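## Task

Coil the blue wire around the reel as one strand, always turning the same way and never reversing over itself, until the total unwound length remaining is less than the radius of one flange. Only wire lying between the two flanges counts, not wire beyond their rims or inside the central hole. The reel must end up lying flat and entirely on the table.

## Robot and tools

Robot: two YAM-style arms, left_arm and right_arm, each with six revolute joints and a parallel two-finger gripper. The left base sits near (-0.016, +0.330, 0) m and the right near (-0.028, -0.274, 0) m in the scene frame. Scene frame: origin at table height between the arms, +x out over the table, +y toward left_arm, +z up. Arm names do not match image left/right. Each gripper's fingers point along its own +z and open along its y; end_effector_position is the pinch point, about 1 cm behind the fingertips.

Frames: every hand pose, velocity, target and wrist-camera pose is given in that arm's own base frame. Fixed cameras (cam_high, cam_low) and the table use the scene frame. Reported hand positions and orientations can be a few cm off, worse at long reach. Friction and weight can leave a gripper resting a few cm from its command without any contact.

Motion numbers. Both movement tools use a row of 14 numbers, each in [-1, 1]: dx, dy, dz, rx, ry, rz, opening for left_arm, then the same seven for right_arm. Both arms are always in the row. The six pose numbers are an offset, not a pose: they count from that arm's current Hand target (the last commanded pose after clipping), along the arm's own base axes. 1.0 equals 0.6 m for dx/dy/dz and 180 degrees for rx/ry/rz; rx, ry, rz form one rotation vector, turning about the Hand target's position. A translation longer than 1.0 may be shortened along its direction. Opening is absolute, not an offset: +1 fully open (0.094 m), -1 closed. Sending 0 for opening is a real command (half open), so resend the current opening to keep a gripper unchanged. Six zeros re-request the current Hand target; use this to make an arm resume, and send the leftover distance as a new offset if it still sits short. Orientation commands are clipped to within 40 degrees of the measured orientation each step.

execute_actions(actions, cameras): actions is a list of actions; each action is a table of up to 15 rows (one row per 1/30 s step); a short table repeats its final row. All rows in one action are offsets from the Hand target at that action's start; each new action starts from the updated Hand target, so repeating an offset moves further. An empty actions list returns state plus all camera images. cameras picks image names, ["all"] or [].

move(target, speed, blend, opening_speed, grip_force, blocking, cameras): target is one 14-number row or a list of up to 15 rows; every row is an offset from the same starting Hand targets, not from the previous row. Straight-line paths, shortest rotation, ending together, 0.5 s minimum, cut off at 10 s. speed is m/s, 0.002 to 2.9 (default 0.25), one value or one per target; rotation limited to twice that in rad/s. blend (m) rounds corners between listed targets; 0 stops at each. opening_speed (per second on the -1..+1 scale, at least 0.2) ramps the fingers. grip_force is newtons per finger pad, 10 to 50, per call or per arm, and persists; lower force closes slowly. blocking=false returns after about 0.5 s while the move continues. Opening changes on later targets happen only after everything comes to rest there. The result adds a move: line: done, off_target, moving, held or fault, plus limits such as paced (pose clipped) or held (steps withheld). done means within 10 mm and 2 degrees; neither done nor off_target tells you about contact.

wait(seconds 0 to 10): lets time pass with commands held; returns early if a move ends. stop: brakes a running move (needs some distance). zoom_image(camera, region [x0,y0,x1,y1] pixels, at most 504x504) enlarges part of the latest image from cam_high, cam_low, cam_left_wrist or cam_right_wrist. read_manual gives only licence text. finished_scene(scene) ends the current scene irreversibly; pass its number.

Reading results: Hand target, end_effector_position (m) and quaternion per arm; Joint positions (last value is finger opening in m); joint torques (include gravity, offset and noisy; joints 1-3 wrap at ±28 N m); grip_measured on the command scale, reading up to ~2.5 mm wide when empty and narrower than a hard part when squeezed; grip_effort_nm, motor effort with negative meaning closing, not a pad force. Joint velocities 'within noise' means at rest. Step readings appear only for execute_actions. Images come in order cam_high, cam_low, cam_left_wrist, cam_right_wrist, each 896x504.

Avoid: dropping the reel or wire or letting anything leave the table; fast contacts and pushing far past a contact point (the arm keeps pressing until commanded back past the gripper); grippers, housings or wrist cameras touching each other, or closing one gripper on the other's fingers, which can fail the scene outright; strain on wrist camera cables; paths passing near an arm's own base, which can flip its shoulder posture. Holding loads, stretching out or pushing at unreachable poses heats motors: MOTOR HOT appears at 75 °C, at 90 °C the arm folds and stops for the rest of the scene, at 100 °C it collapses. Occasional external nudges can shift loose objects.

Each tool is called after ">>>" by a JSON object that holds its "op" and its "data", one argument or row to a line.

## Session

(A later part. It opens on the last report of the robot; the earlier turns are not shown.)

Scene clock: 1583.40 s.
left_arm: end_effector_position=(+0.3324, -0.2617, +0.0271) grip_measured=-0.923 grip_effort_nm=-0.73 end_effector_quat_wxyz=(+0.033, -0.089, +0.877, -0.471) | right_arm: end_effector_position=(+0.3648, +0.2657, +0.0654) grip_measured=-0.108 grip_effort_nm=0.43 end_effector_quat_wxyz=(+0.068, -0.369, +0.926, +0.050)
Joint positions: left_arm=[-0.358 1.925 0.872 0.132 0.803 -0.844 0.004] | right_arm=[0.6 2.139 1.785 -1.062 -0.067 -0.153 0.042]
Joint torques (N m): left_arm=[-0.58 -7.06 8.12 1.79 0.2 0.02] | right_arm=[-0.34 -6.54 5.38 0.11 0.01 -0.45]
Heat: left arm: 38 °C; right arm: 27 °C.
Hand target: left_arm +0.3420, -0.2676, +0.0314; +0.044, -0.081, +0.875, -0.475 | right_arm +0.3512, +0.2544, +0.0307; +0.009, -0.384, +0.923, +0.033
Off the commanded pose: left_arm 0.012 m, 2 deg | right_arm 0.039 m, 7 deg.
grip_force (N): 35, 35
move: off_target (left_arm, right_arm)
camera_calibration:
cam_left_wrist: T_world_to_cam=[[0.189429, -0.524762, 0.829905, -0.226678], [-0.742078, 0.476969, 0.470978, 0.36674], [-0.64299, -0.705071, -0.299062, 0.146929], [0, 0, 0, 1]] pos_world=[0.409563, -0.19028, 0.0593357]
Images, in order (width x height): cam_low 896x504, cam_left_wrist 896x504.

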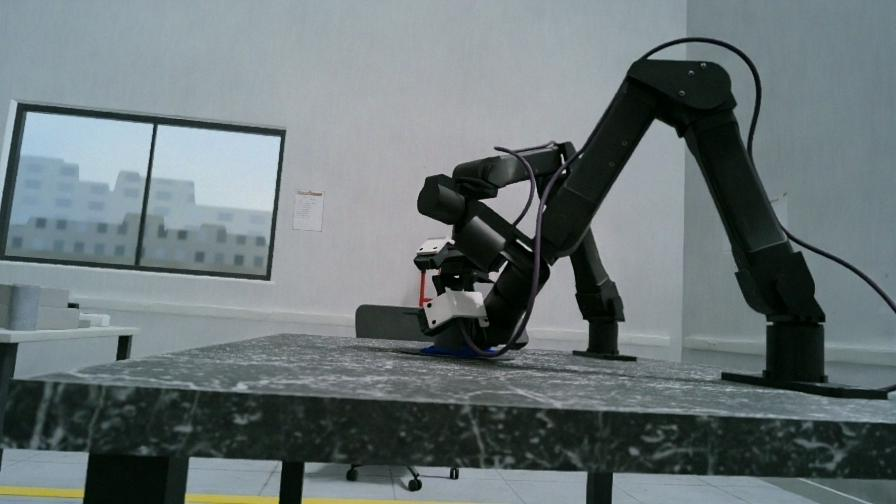

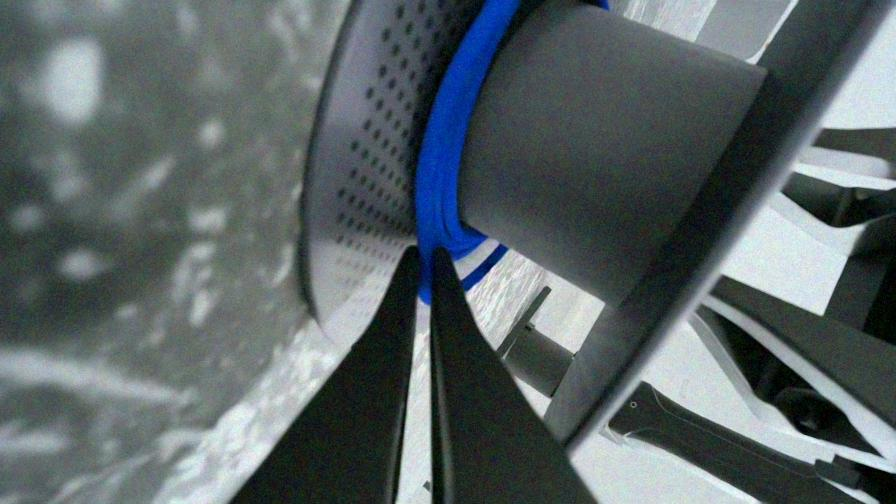

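>>> {"op": "move", "data": {
  "target": [
    [0,0,0,0,0,0, -1, 0,0,0,0,0,0,-1],
    [0,0,0,0,0,0, -1, 0,0,0,0,0,-0.667,-1],
    [0,0,0,0,0,0, -1, 0,0,0,0,0,-0.667,-0.1],
    [0,0,0,0,0,0, -1, 0,0,0,0,0,-0.4,-0.1]
  ],
  "speed": [0.4,0.5,0.3,0.2],
  "cameras": ["cam_left_wrist", "cam_high", "cam_low"]
}}

>>> {"op": "zoom_image", "data": {
  "camera": "cam_left_wrist",
  "region": [360, 130, 580, 320]
}}

>>> {"op": "zoom_image", "data": {
  "camera": "cam_high",
  "region": [430, 240, 600, 370]
}}

Scene clock: 1603.07 s.
left_arm: end_effector_position=(+0.3326, -0.2616, +0.0271) grip_measured=-0.923 grip_effort_nm=-0.73 end_effector_quat_wxyz=(+0.033, -0.089, +0.877, -0.471) | right_arm: end_effector_position=(+0.3617, +0.2639, +0.0649) grip_measured=-0.109 grip_effort_nm=0.47 end_effector_quat_wxyz=(+0.052, +0.250, +0.965, +0.054)
Joint positions: left_arm=[-0.358 1.925 0.872 0.132 0.801 -0.844 0.004] | right_arm=[0.633 2.131 1.774 -1.065 0.012 1.138 0.042]
Joint torques (N m): left_arm=[-0.59 -7.08 8.1 1.8 0.23 0.02] | right_arm=[-0.38 -8.77 2.3 0.76 0 -0.41]
Heat: left arm: 38 °C; right arm: 27 °C.
Hand target: left_arm +0.3421, -0.2676, +0.0315; +0.044, -0.081, +0.875, -0.475 | right_arm +0.3513, +0.2545, +0.0309; +0.027, +0.232, +0.972, +0.022
Off the commanded pose: left_arm 0.012 m, 2 deg | right_arm 0.037 m, 5 deg.
grip_force (N): 35, 35
move: off_target (left_arm, right_arm)
camera_calibration:
cam_left_wrist: T_world_to_cam=[[0.189213, -0.525226, 0.82966, -0.22673], [-0.742773, 0.476078, 0.470785, 0.366924], [-0.642252, -0.705328, -0.300043, 0.146866], [0, 0, 0, 1]] pos_world=[0.409766, -0.19018, 0.0594327]
Images, in order (width x height): cam_high 896x504, cam_low 896x504, cam_left_wrist 896x504.

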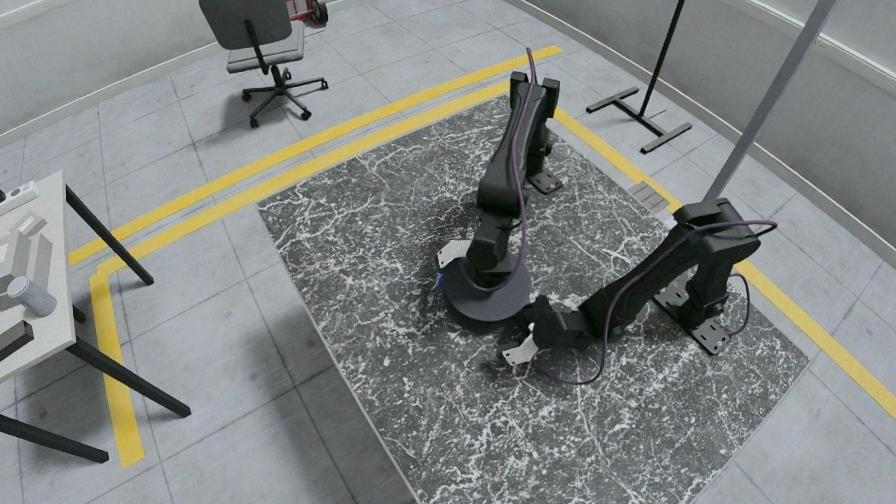

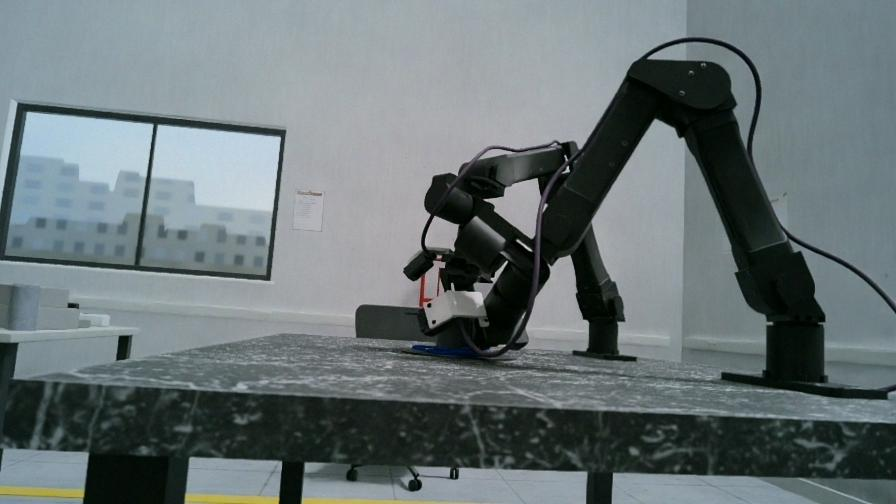

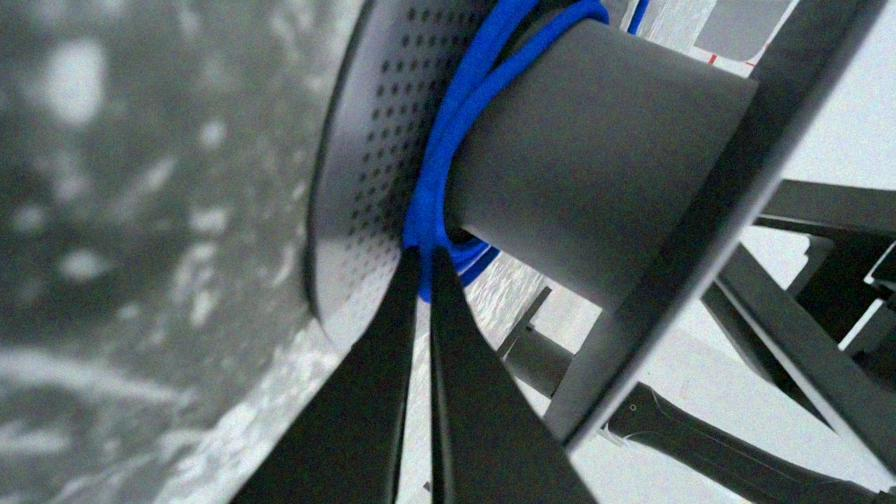

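Scaled by 2.291 from the camera's 896x504 image, which has a finer 1280x720 frame.

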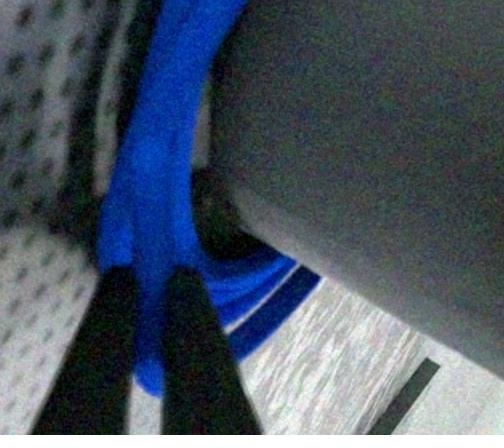

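Scaled by 2.965 from the camera's 896x504 image, which has a finer 1280x720 frame.

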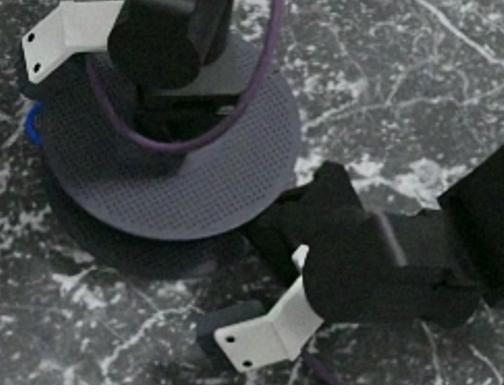

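>>> {"op": "move", "data": {
  "target": [
    [0,0,0.0,0,0,0,-0.78, 0,0,0,0,0,0,-0.1],
    [-0.02,0.11,0.075,0,0,0,-0.78, 0,0,0,0,0,0,-0.1]
  ],
  "speed": [0.1,0.12],
  "opening_speed": 0.6,
  "cameras": ["cam_left_wrist", "cam_high", "cam_low"]
}}

Scene clock: 1612.40 s.
left_arm: end_effector_position=(+0.3229, -0.1992, +0.0589) grip_measured=-0.782 grip_effort_nm=0.15 end_effector_quat_wxyz=(+0.029, -0.097, +0.881, -0.463) | right_arm: end_effector_position=(+0.3617, +0.2639, +0.0649) grip_measured=-0.109 grip_effort_nm=0.47 end_effector_quat_wxyz=(+0.052, +0.249, +0.966, +0.054)
Joint positions: left_arm=[-0.18 1.764 0.872 -0.217 0.881 -0.621 0.01] | right_arm=[0.633 2.131 1.774 -1.065 0.012 1.138 0.042]
Joint torques (N m): left_arm=[0.24 -8.75 8.25 1.13 0.51 0.13] | right_arm=[-0.44 -8.59 2.3 0.76 0.01 -0.43]
Heat: left arm: 38 °C; right arm: 27 °C.
Hand target: left_arm +0.3301, -0.2016, +0.0766; +0.044, -0.081, +0.875, -0.476 | right_arm +0.3513, +0.2545, +0.0309; +0.027, +0.232, +0.972, +0.022
Off the commanded pose: left_arm 0.019 m, 3 deg | right_arm 0.037 m, 5 deg.
grip_force (N): 35, 35
move: off_target (left_arm, right_arm)
camera_calibration:
cam_left_wrist: T_world_to_cam=[[0.209498, -0.5365, 0.817483, -0.226613], [-0.73877, 0.460846, 0.491772, 0.309441], [-0.64057, -0.706957, -0.299803, 0.193373], [0, 0, 0, 1]] pos_world=[0.399949, -0.127476, 0.0910517]
Images, in order (width x height): cam_high 896x504, cam_low 896x504, cam_left_wrist 896x504.

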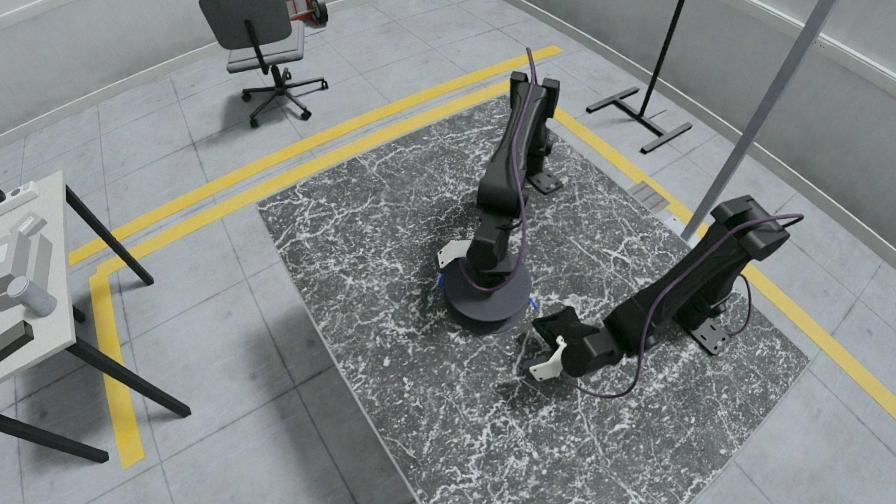

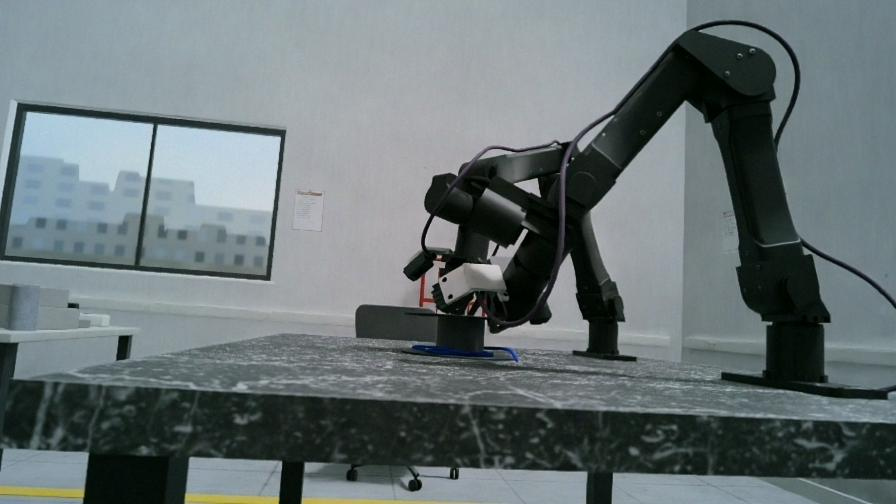

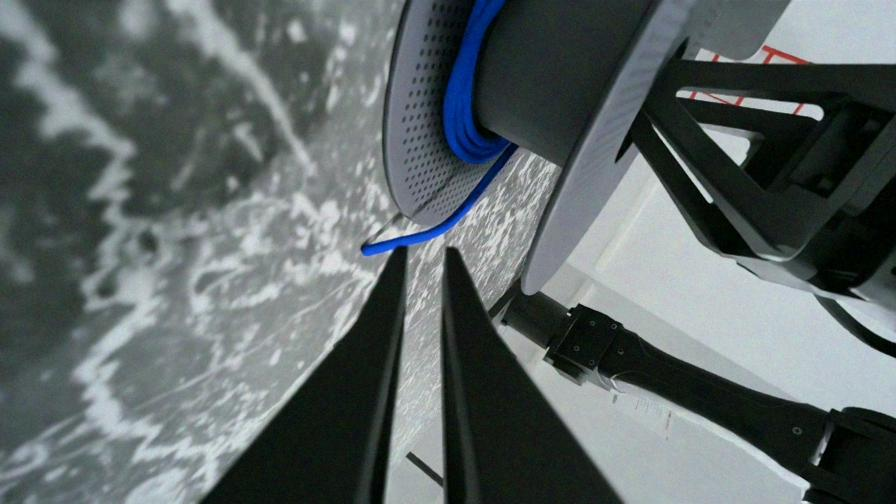

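>>> {"op": "zoom_image", "data": {
  "camera": "cam_low",
  "region": [390, 300, 550, 375]
}}

>>> {"op": "zoom_image", "data": {
  "camera": "cam_high",
  "region": [420, 240, 590, 360]
}}

>>> {"op": "zoom_image", "data": {
  "camera": "cam_left_wrist",
  "region": [340, 0, 640, 290]
}}

Scaled by 3.150 from the camera's 896x504 image, which has a finer 1280x720 frame.

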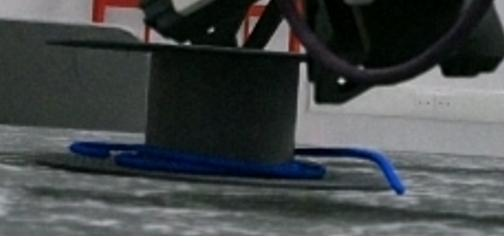

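Scaled by 2.965 from the camera's 896x504 image, which has a finer 1280x720 frame.

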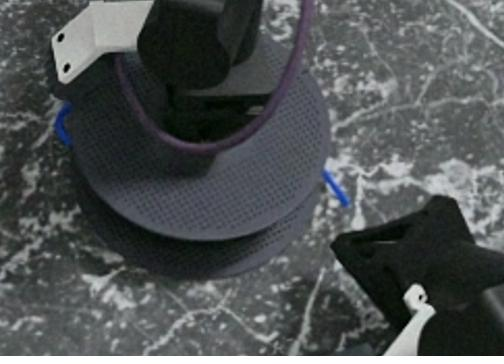

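Scaled by 1.680 from the camera's 896x504 image, which has a finer 1280x720 frame.

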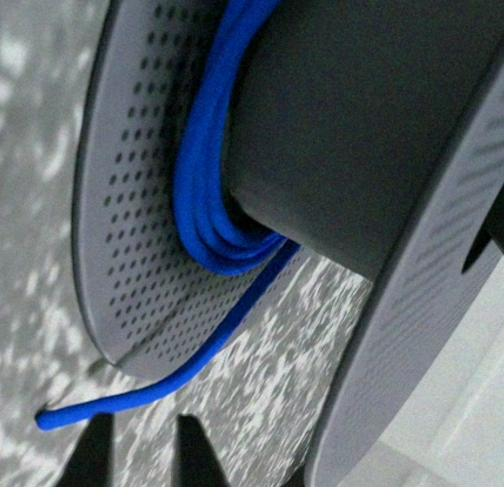

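>>> {"op": "move", "data": {
  "target": [-0.01,0.04,0.04,0,0,0,-1, 0,0,0,0,0,-0.265,-0.1],
  "speed": 0.2,
  "cameras": ["cam_left_wrist", "cam_high", "cam_low"]
}}

>>> {"op": "zoom_image", "data": {
  "camera": "cam_low",
  "region": [390, 300, 550, 375]
}}

>>> {"op": "zoom_image", "data": {
  "camera": "cam_high",
  "region": [420, 240, 590, 360]
}}

Scene clock: 1698.80 s.
left_arm: end_effector_position=(+0.3151, -0.1768, +0.0796) grip_measured=-0.988 grip_effort_nm=-0.60 end_effector_quat_wxyz=(+0.022, -0.098, +0.881, -0.462) | right_arm: end_effector_position=(+0.3626, +0.2631, +0.0657) grip_measured=-0.109 grip_effort_nm=0.47 end_effector_quat_wxyz=(+0.047, +0.593, +0.802, +0.062)
Joint positions: left_arm=[-0.108 1.699 0.909 -0.419 0.913 -0.508 0.001] | right_arm=[0.647 2.134 1.78 -1.07 0.055 1.917 0.042]
Joint torques (N m): left_arm=[0.57 -8.76 8.91 1.02 0.55 0.13] | right_arm=[0.29 -6.12 5.37 0.23 0.12 0.4]
Heat: left arm: 39 °C; right arm: 26 °C.
Hand target: left_arm +0.3241, -0.1776, +0.1006; +0.044, -0.081, +0.875, -0.476 | right_arm +0.3512, +0.2544, +0.0308; +0.034, +0.605, +0.795, +0.009
Off the commanded pose: left_arm 0.023 m, 4 deg | right_arm 0.038 m, 7 deg.
grip_force (N): 35, 35
move: off_target (left_arm, right_arm)
camera_calibration:
cam_left_wrist: T_world_to_cam=[[0.216381, -0.538409, 0.814429, -0.232078], [-0.730203, 0.464477, 0.501063, 0.280432], [-0.648061, -0.70312, -0.292644, 0.212833], [0, 0, 0, 1]] pos_world=[0.392918, -0.10556, 0.110781]
Images, in order (width x height): cam_high 896x504, cam_low 896x504, cam_left_wrist 896x504.

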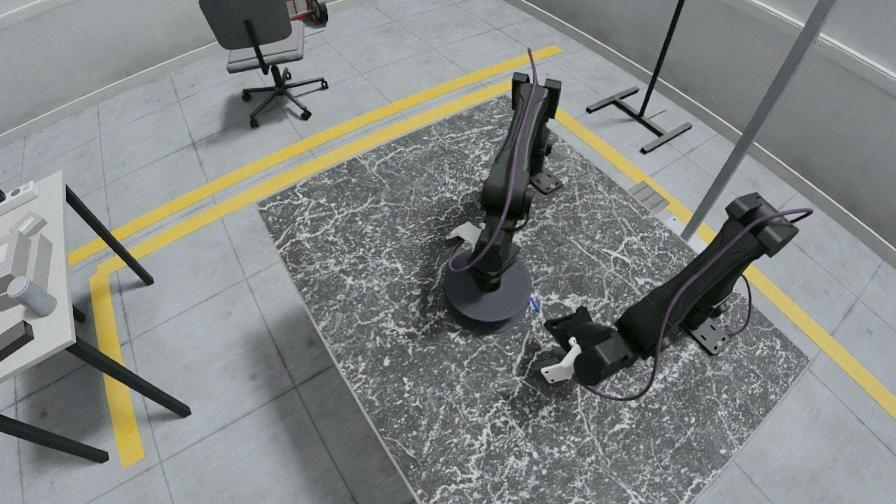

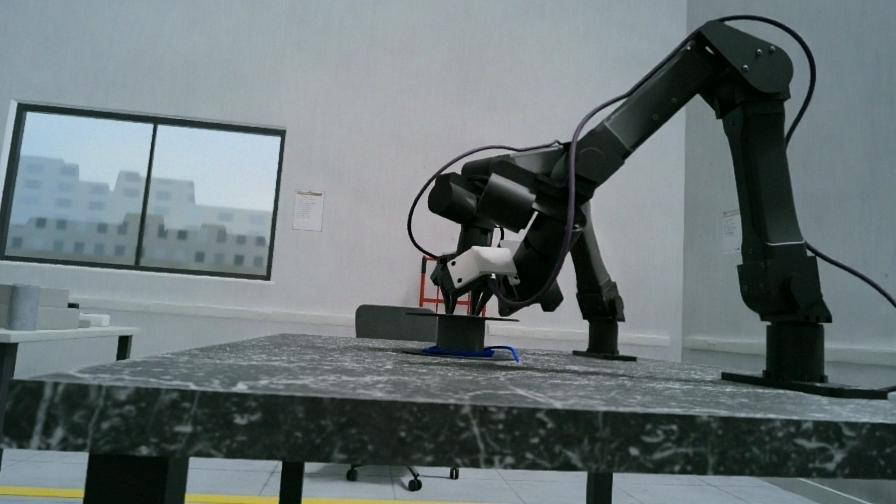

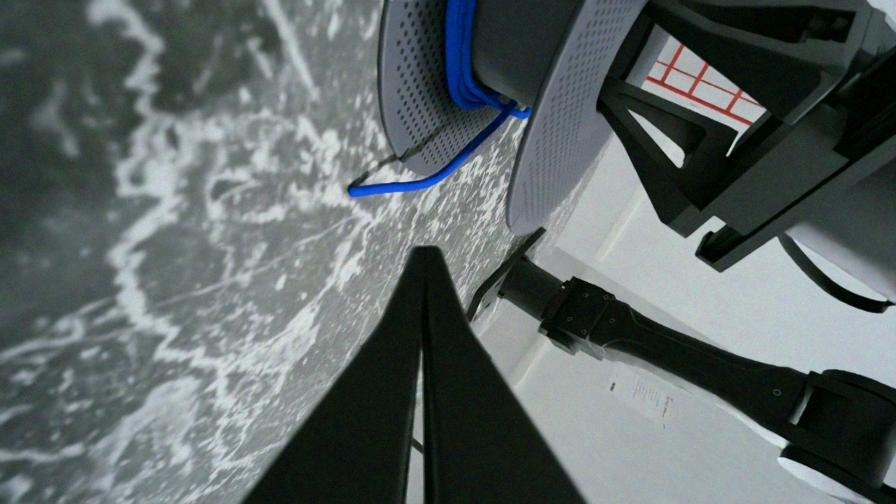

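Scaled by 3.150 from the camera's 896x504 image, which has a finer 1280x720 frame.

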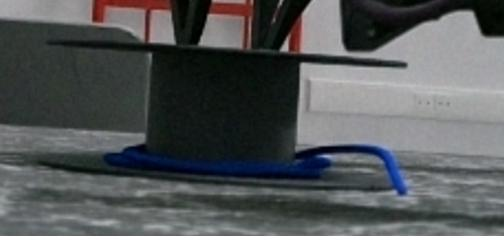

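Scaled by 2.965 from the camera's 896x504 image, which has a finer 1280x720 frame.

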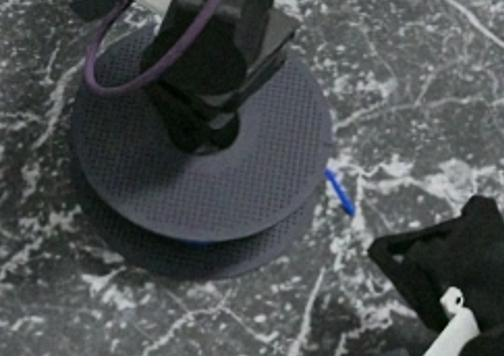

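>>> {"op": "move", "data": {
  "target": [-0.167,-0.147,0,0,0,0,-1, 0,0,0,0,0,0,-0.1],
  "speed": 0.2,
  "cameras": ["cam_left_wrist"]
}}

Scene clock: 1735.20 s.
left_arm: end_effector_position=(+0.2274, -0.2663, +0.0999) grip_measured=-0.988 grip_effort_nm=-0.59 end_effector_quat_wxyz=(+0.039, -0.084, +0.876, -0.474) | right_arm: end_effector_position=(+0.3626, +0.2631, +0.0657) grip_measured=-0.109 grip_effort_nm=0.47 end_effector_quat_wxyz=(+0.047, +0.593, +0.802, +0.062)
Joint positions: left_arm=[-0.535 1.366 0.591 -0.013 0.685 -1.019 0.001] | right_arm=[0.647 2.134 1.78 -1.07 0.055 1.917 0.042]
Joint torques (N m): left_arm=[-0.66 -5.93 4.96 2.05 0.12 -0.03] | right_arm=[0.32 -6.17 5.44 0.21 0.11 0.4]
Heat: left arm: 36 °C; right arm: 27 °C.
Hand target: left_arm +0.2239, -0.2658, +0.1006; +0.044, -0.081, +0.875, -0.475 | right_arm +0.3512, +0.2544, +0.0308; +0.034, +0.605, +0.795, +0.009
Off the commanded pose: left_arm 0.004 m, 1 deg | right_arm 0.038 m, 7 deg.
grip_force (N): 35, 35
move: off_target (right_arm)
camera_calibration:
cam_left_wrist: T_world_to_cam=[[0.175843, -0.522274, 0.834451, -0.266326], [-0.747567, 0.480662, 0.458375, 0.260228], [-0.640486, -0.704411, -0.305913, 0.0982334], [0, 0, 0, 1]] pos_world=[0.304286, -0.19498, 0.133005]
Images, in order (width x height): cam_left_wrist 896x504.

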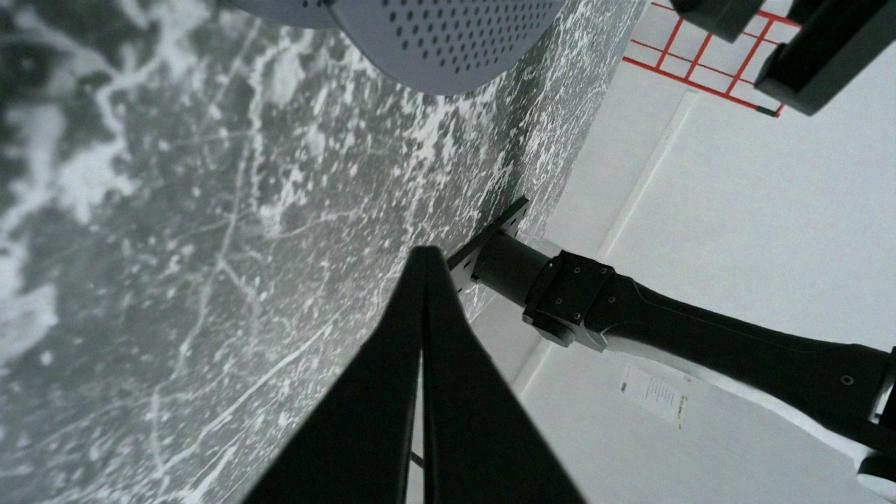

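>>> {"op": "move", "data": {
  "target": [-0.009,-0.0095,-0.125,0,0,0,-1, 0,0,0,0,0,0,-0.1],
  "speed": 0.12,
  "cameras": ["cam_left_wrist", "cam_low"]
}}

Scene clock: 1740.60 s.
left_arm: end_effector_position=(+0.2231, -0.2727, +0.0318) grip_measured=-0.988 grip_effort_nm=-0.59 end_effector_quat_wxyz=(+0.047, -0.080, +0.872, -0.480) | right_arm: end_effector_position=(+0.3626, +0.2631, +0.0657) grip_measured=-0.109 grip_effort_nm=0.47 end_effector_quat_wxyz=(+0.047, +0.593, +0.802, +0.062)
Joint positions: left_arm=[-0.568 1.622 0.422 0.457 0.661 -1.05 0.001] | right_arm=[0.647 2.134 1.78 -1.07 0.055 1.917 0.042]
Joint torques (N m): left_arm=[-0.69 -4.53 3.62 2.07 0.09 0.01] | right_arm=[0.24 -6.2 5.41 0.21 0.12 0.39]
Heat: left arm: 36 °C; right arm: 27 °C.
Hand target: left_arm +0.2184, -0.2716, +0.0256; +0.044, -0.081, +0.875, -0.476 | right_arm +0.3512, +0.2544, +0.0308; +0.034, +0.605, +0.795, +0.009
Off the commanded pose: left_arm 0.008 m, 1 deg | right_arm 0.038 m, 7 deg.
grip_force (N): 35, 35
move: off_target (right_arm)
camera_calibration:
cam_left_wrist: T_world_to_cam=[[0.15856, -0.510786, 0.84496, -0.20539], [-0.757362, 0.486124, 0.435988, 0.295744], [-0.633452, -0.709071, -0.30977, 0.0673711], [0, 0, 0, 1]] pos_world=[0.299228, -0.200908, 0.0654753]
Images, in order (width x height): cam_low 896x504, cam_left_wrist 896x504.

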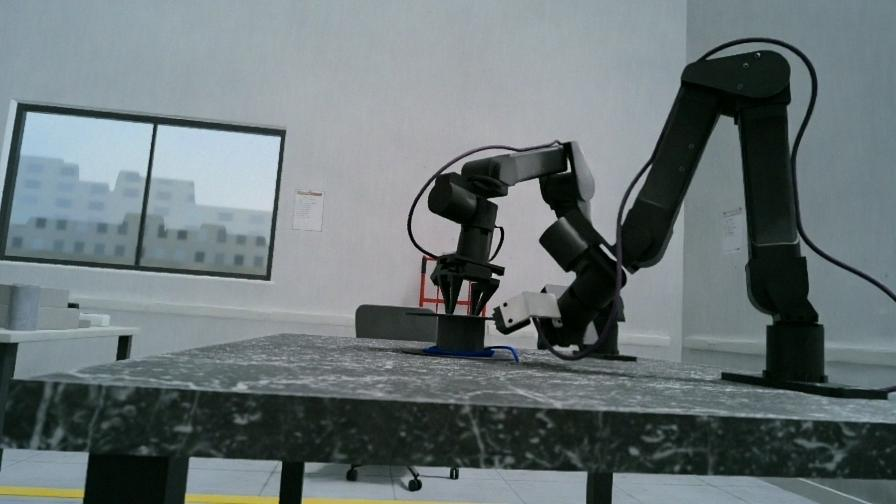

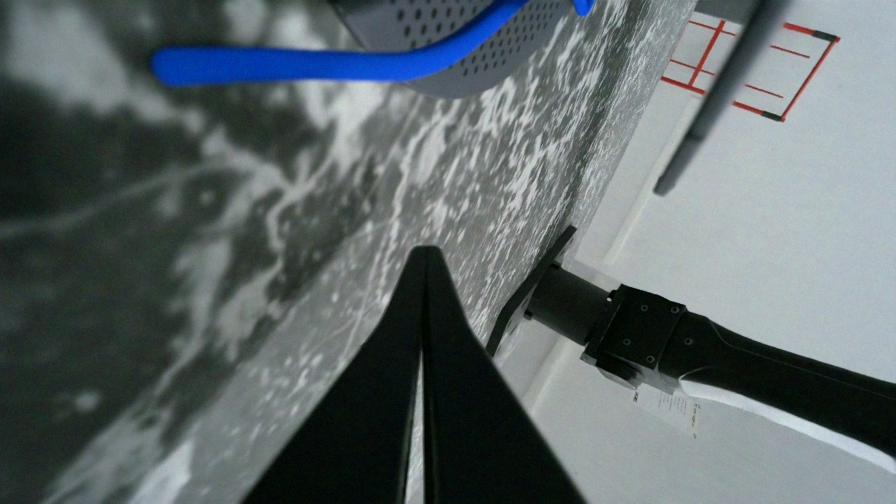

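>>> {"op": "move", "data": {
  "target": [
    [0,0,-0.022,0,0,0,-1, 0,0,0,0,0,0,-0.1],
    [0.128,0.003,-0.022,0,0,0,-1, 0,0,0,0,0,0.333,-0.1]
  ],
  "speed": [0.1,0.13],
  "cameras": ["cam_left_wrist", "cam_low", "cam_high"]
}}

>>> {"op": "zoom_image", "data": {
  "camera": "cam_low",
  "region": [390, 300, 550, 375]
}}

>>> {"op": "zoom_image", "data": {
  "camera": "cam_high",
  "region": [420, 240, 590, 360]
}}

Scene clock: 1772.03 s.
left_arm: end_effector_position=(+0.2719, -0.2725, +0.0138) grip_measured=-0.988 grip_effort_nm=-0.59 end_effector_quat_wxyz=(+0.011, -0.075, +0.871, -0.484) | right_arm: end_effector_position=(+0.3689, +0.2661, +0.0658) grip_measured=-0.109 grip_effort_nm=0.47 end_effector_quat_wxyz=(+0.064, +0.147, +0.985, +0.059)
Joint positions: left_arm=[-0.444 1.859 0.647 0.34 0.806 -0.925 0.001] | right_arm=[0.624 2.134 1.777 -1.039 0.005 0.92 0.042]
Joint torques (N m): left_arm=[1.4 -5.55 7.9 1.83 -0.21 0.17] | right_arm=[-0.24 -9.07 2.18 0.5 -0.08 -0.51]
Heat: left arm: 35 °C; right arm: 27 °C.
Hand target: left_arm +0.2953, -0.2697, +0.0124; +0.044, -0.081, +0.875, -0.475 | right_arm +0.3513, +0.2545, +0.0308; +0.025, +0.127, +0.991, +0.024
Off the commanded pose: left_arm 0.024 m, 4 deg | right_arm 0.041 m, 6 deg.
grip_force (N): 35, 35
move: off_target (left_arm, right_arm)
camera_calibration:
cam_left_wrist: T_world_to_cam=[[0.186306, -0.507016, 0.841561, -0.20433], [-0.708673, 0.523921, 0.472535, 0.336965], [-0.680494, -0.684428, -0.261699, 0.111656], [0, 0, 0, 1]] pos_world=[0.352847, -0.203721, 0.0419487]
Images, in order (width x height): cam_high 896x504, cam_low 896x504, cam_left_wrist 896x504.

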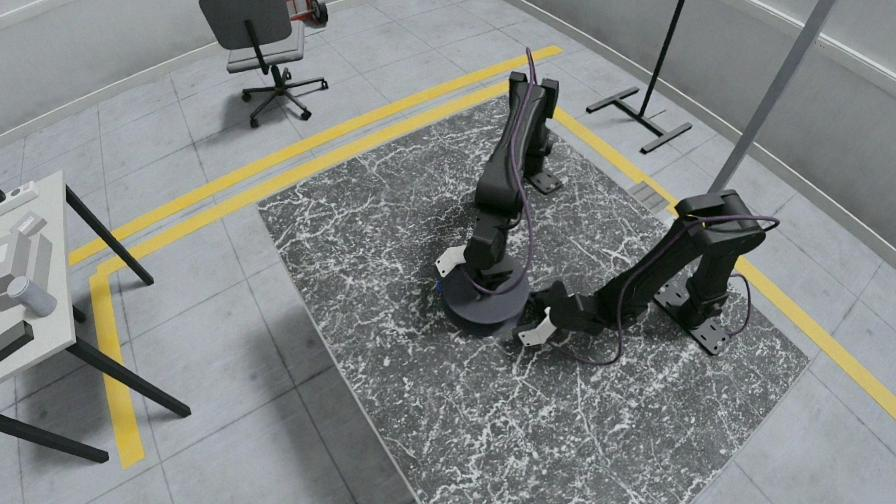

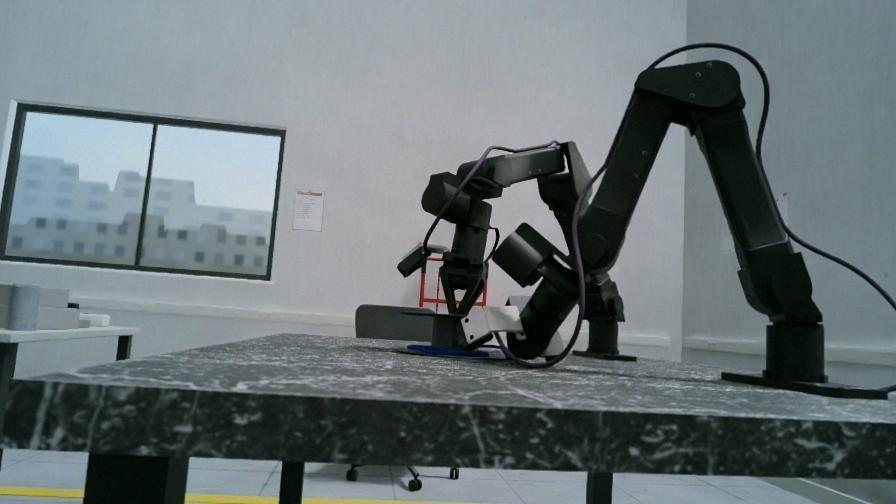

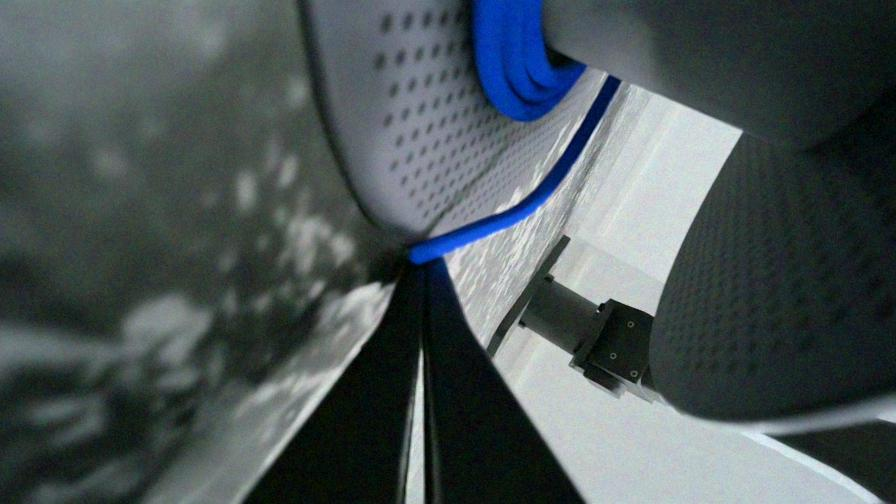

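Scaled by 3.150 from the camera's 896x504 image, which has a finer 1280x720 frame.

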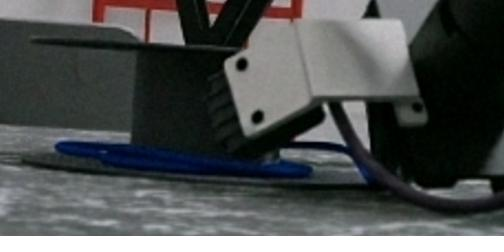

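Scaled by 2.965 from the camera's 896x504 image, which has a finer 1280x720 frame.

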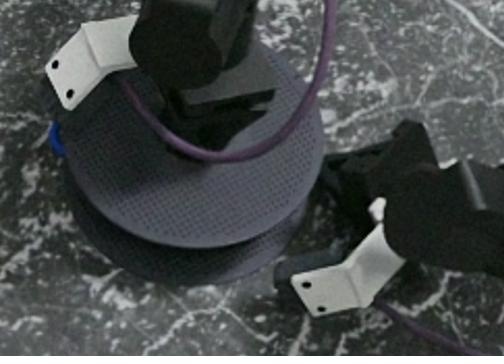

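>>> {"op": "move", "data": {
  "target": [
    [-0.042,0,0.0327,0,0,0,-1, 0,0,0,0,0,0,-0.1],
    [-0.0088,-0.0288,0.0293,0,0,0,-1, 0,0,0,0,0,0.222,-0.1]
  ],
  "speed": [0.1,0.13],
  "cameras": ["cam_left_wrist", "cam_low", "cam_high"]
}}

>>> {"op": "zoom_image", "data": {
  "camera": "cam_low",
  "region": [390, 300, 550, 375]
}}

>>> {"op": "zoom_image", "data": {
  "camera": "cam_high",
  "region": [420, 240, 590, 360]
}}

Scene clock: 1789.70 s.
left_arm: end_effector_position=(+0.2833, -0.2810, +0.0269) grip_measured=-0.988 grip_effort_nm=-0.59 end_effector_quat_wxyz=(+0.039, -0.086, +0.876, -0.474) | right_arm: end_effector_position=(+0.3687, +0.2670, +0.0660) grip_measured=-0.108 grip_effort_nm=0.44 end_effector_quat_wxyz=(+0.072, -0.204, +0.975, +0.056)
Joint positions: left_arm=[-0.481 1.816 0.675 0.322 0.722 -0.971 0.001] | right_arm=[0.606 2.134 1.777 -1.038 -0.047 0.198 0.042]
Joint torques (N m): left_arm=[-0.7 -6.06 7.71 1.8 0.14 0.02] | right_arm=[-0.31 -7.53 4.19 0.19 -0.03 -0.4]
Heat: left arm: 37 °C; right arm: 27 °C.
Hand target: left_arm +0.2899, -0.2870, +0.0300; +0.044, -0.081, +0.875, -0.475 | right_arm +0.3513, +0.2545, +0.0308; +0.015, -0.219, +0.975, +0.032
Off the commanded pose: left_arm 0.009 m, 1 deg | right_arm 0.041 m, 7 deg.
grip_force (N): 35, 35
move: off_target (right_arm)
camera_calibration:
cam_left_wrist: T_world_to_cam=[[0.177519, -0.521296, 0.834708, -0.223115], [-0.7485, 0.479156, 0.458429, 0.342366], [-0.638933, -0.706159, -0.30513, 0.100357], [0, 0, 0, 1]] pos_world=[0.359989, -0.209487, 0.0599072]
Images, in order (width x height): cam_high 896x504, cam_low 896x504, cam_left_wrist 896x504.

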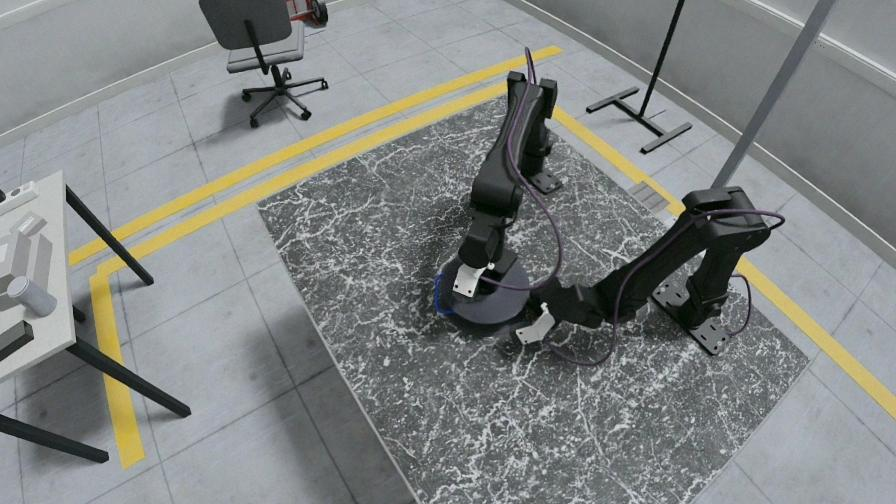

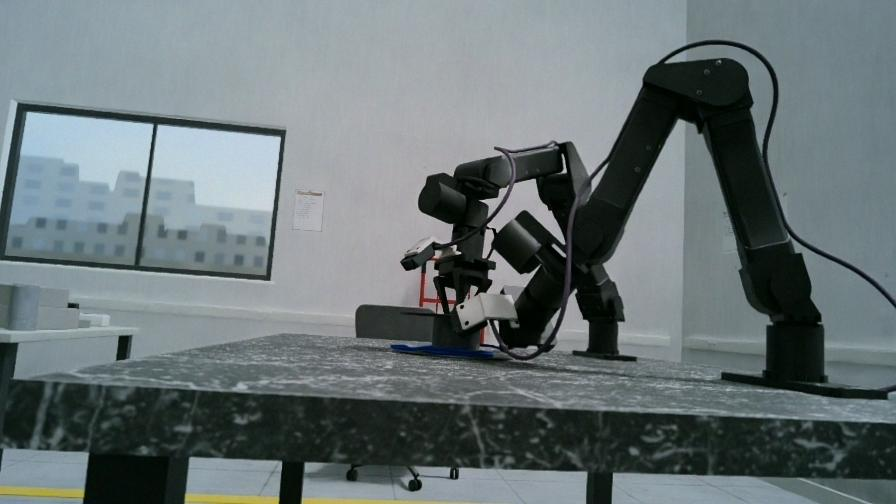

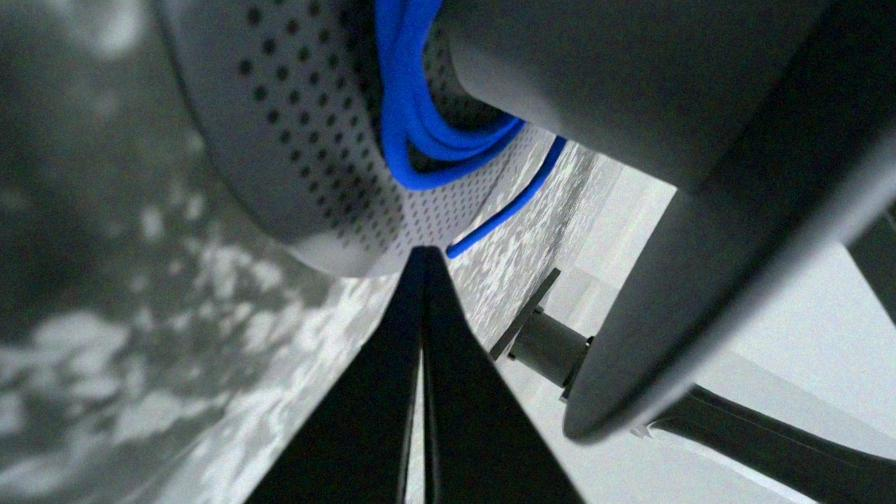

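Scaled by 3.150 from the camera's 896x504 image, which has a finer 1280x720 frame.

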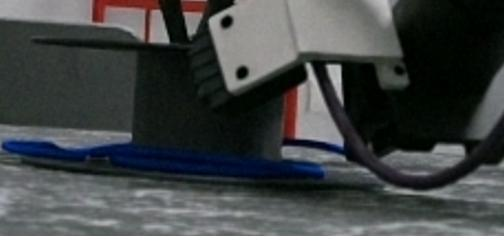

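Scaled by 2.965 from the camera's 896x504 image, which has a finer 1280x720 frame.

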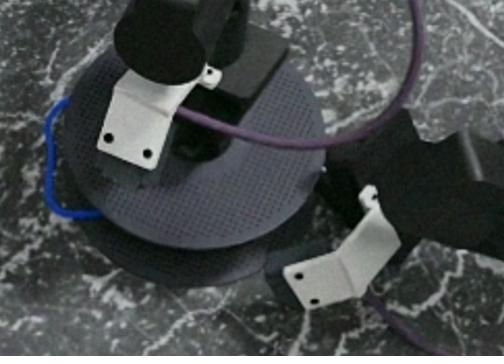

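>>> {"op": "move", "data": {
  "target": [
    [-0.024,0.126,0.095,0,0,0,-1, 0,0,0,0,0,0,-0.1]
  ],
  "speed": [0.12],
  "cameras": ["cam_left_wrist", "cam_low", "cam_high"]
}}

>>> {"op": "zoom_image", "data": {
  "camera": "cam_low",
  "region": [370, 300, 550, 375]
}}

>>> {"op": "zoom_image", "data": {
  "camera": "cam_high",
  "region": [420, 240, 590, 360]
}}

>>> {"op": "zoom_image", "data": {
  "camera": "cam_left_wrist",
  "region": [340, 0, 640, 290]
}}

Scene clock: 1815.23 s.
left_arm: end_effector_position=(+0.2711, -0.2097, +0.0738) grip_measured=-0.988 grip_effort_nm=-0.59 end_effector_quat_wxyz=(+0.034, -0.094, +0.880, -0.465) | right_arm: end_effector_position=(+0.3687, +0.2670, +0.0660) grip_measured=-0.108 grip_effort_nm=0.44 end_effector_quat_wxyz=(+0.072, -0.204, +0.975, +0.056)
Joint positions: left_arm=[-0.258 1.536 0.675 -0.158 0.844 -0.723 0.001] | right_arm=[0.606 2.134 1.777 -1.038 -0.047 0.197 0.042]
Joint torques (N m): left_arm=[0.4 -6.6 7.87 1.33 0.48 0.18] | right_arm=[-0.24 -7.57 4.15 0.19 -0.04 -0.43]
Heat: left arm: 37 °C; right arm: 26 °C.
Hand target: left_arm +0.2756, -0.2114, +0.0869; +0.044, -0.081, +0.875, -0.475 | right_arm +0.3513, +0.2545, +0.0308; +0.015, -0.219, +0.975, +0.032
Off the commanded pose: left_arm 0.014 m, 2 deg | right_arm 0.041 m, 7 deg.
grip_force (N): 35, 35
move: off_target (left_arm, right_arm)
camera_calibration:
cam_left_wrist: T_world_to_cam=[[0.198674, -0.534767, 0.821312, -0.230504], [-0.744291, 0.462879, 0.481429, 0.271424], [-0.63762, -0.706943, -0.30606, 0.156766], [0, 0, 0, 1]] pos_world=[0.347771, -0.138078, 0.106624]
Images, in order (width x height): cam_high 896x504, cam_low 896x504, cam_left_wrist 896x504.

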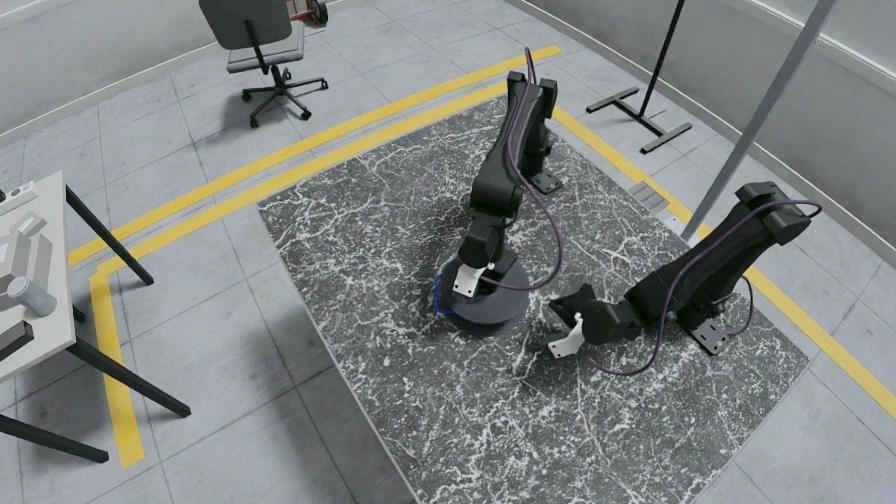

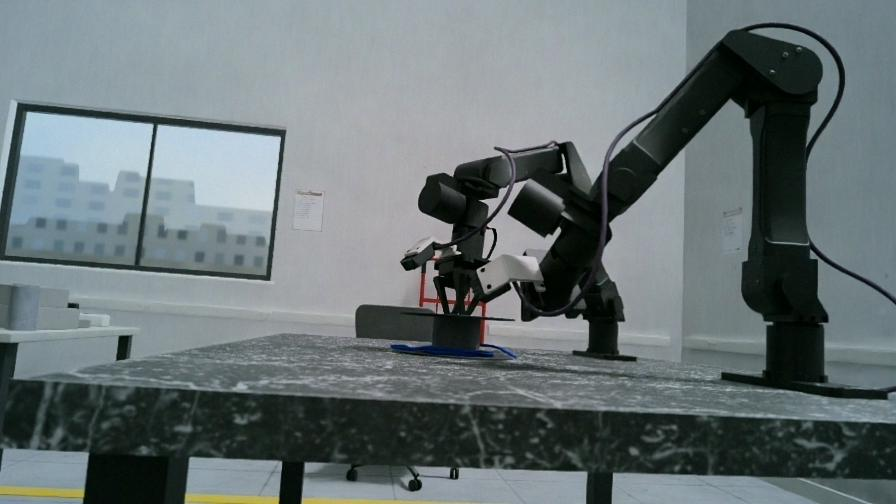

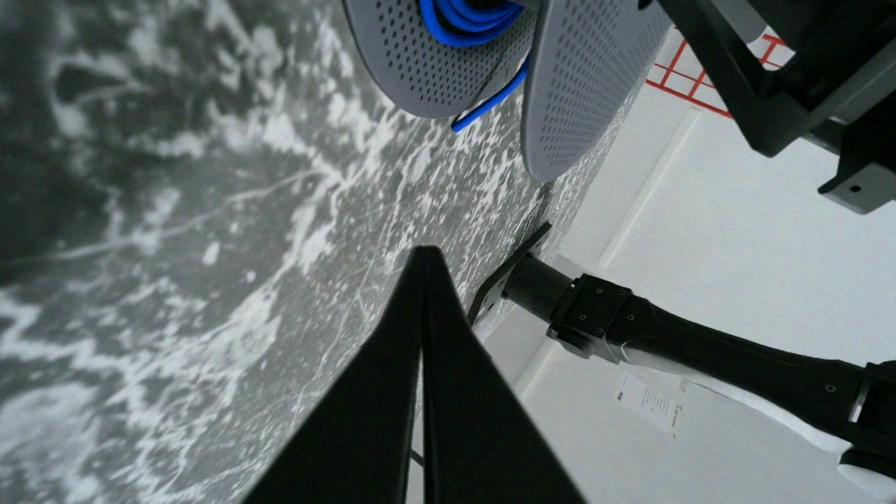

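Scaled by 2.800 from the camera's 896x504 image, which has a finer 1280x720 frame.

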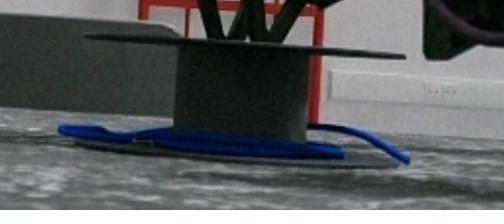

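Scaled by 2.965 from the camera's 896x504 image, which has a finer 1280x720 frame.

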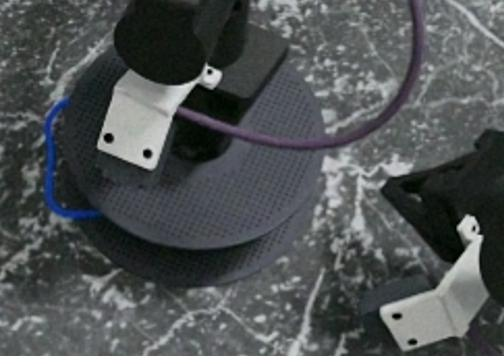

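Scaled by 1.680 from the camera's 896x504 image, which has a finer 1280x720 frame.

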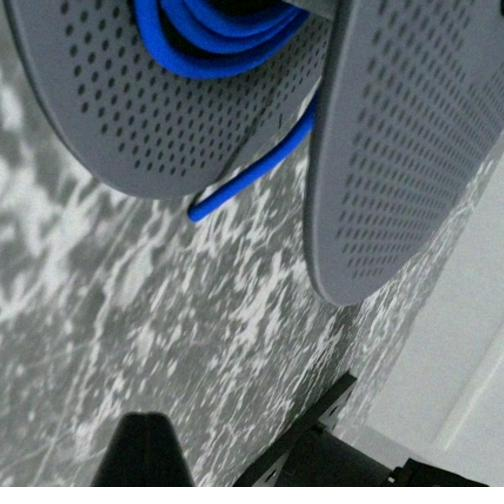

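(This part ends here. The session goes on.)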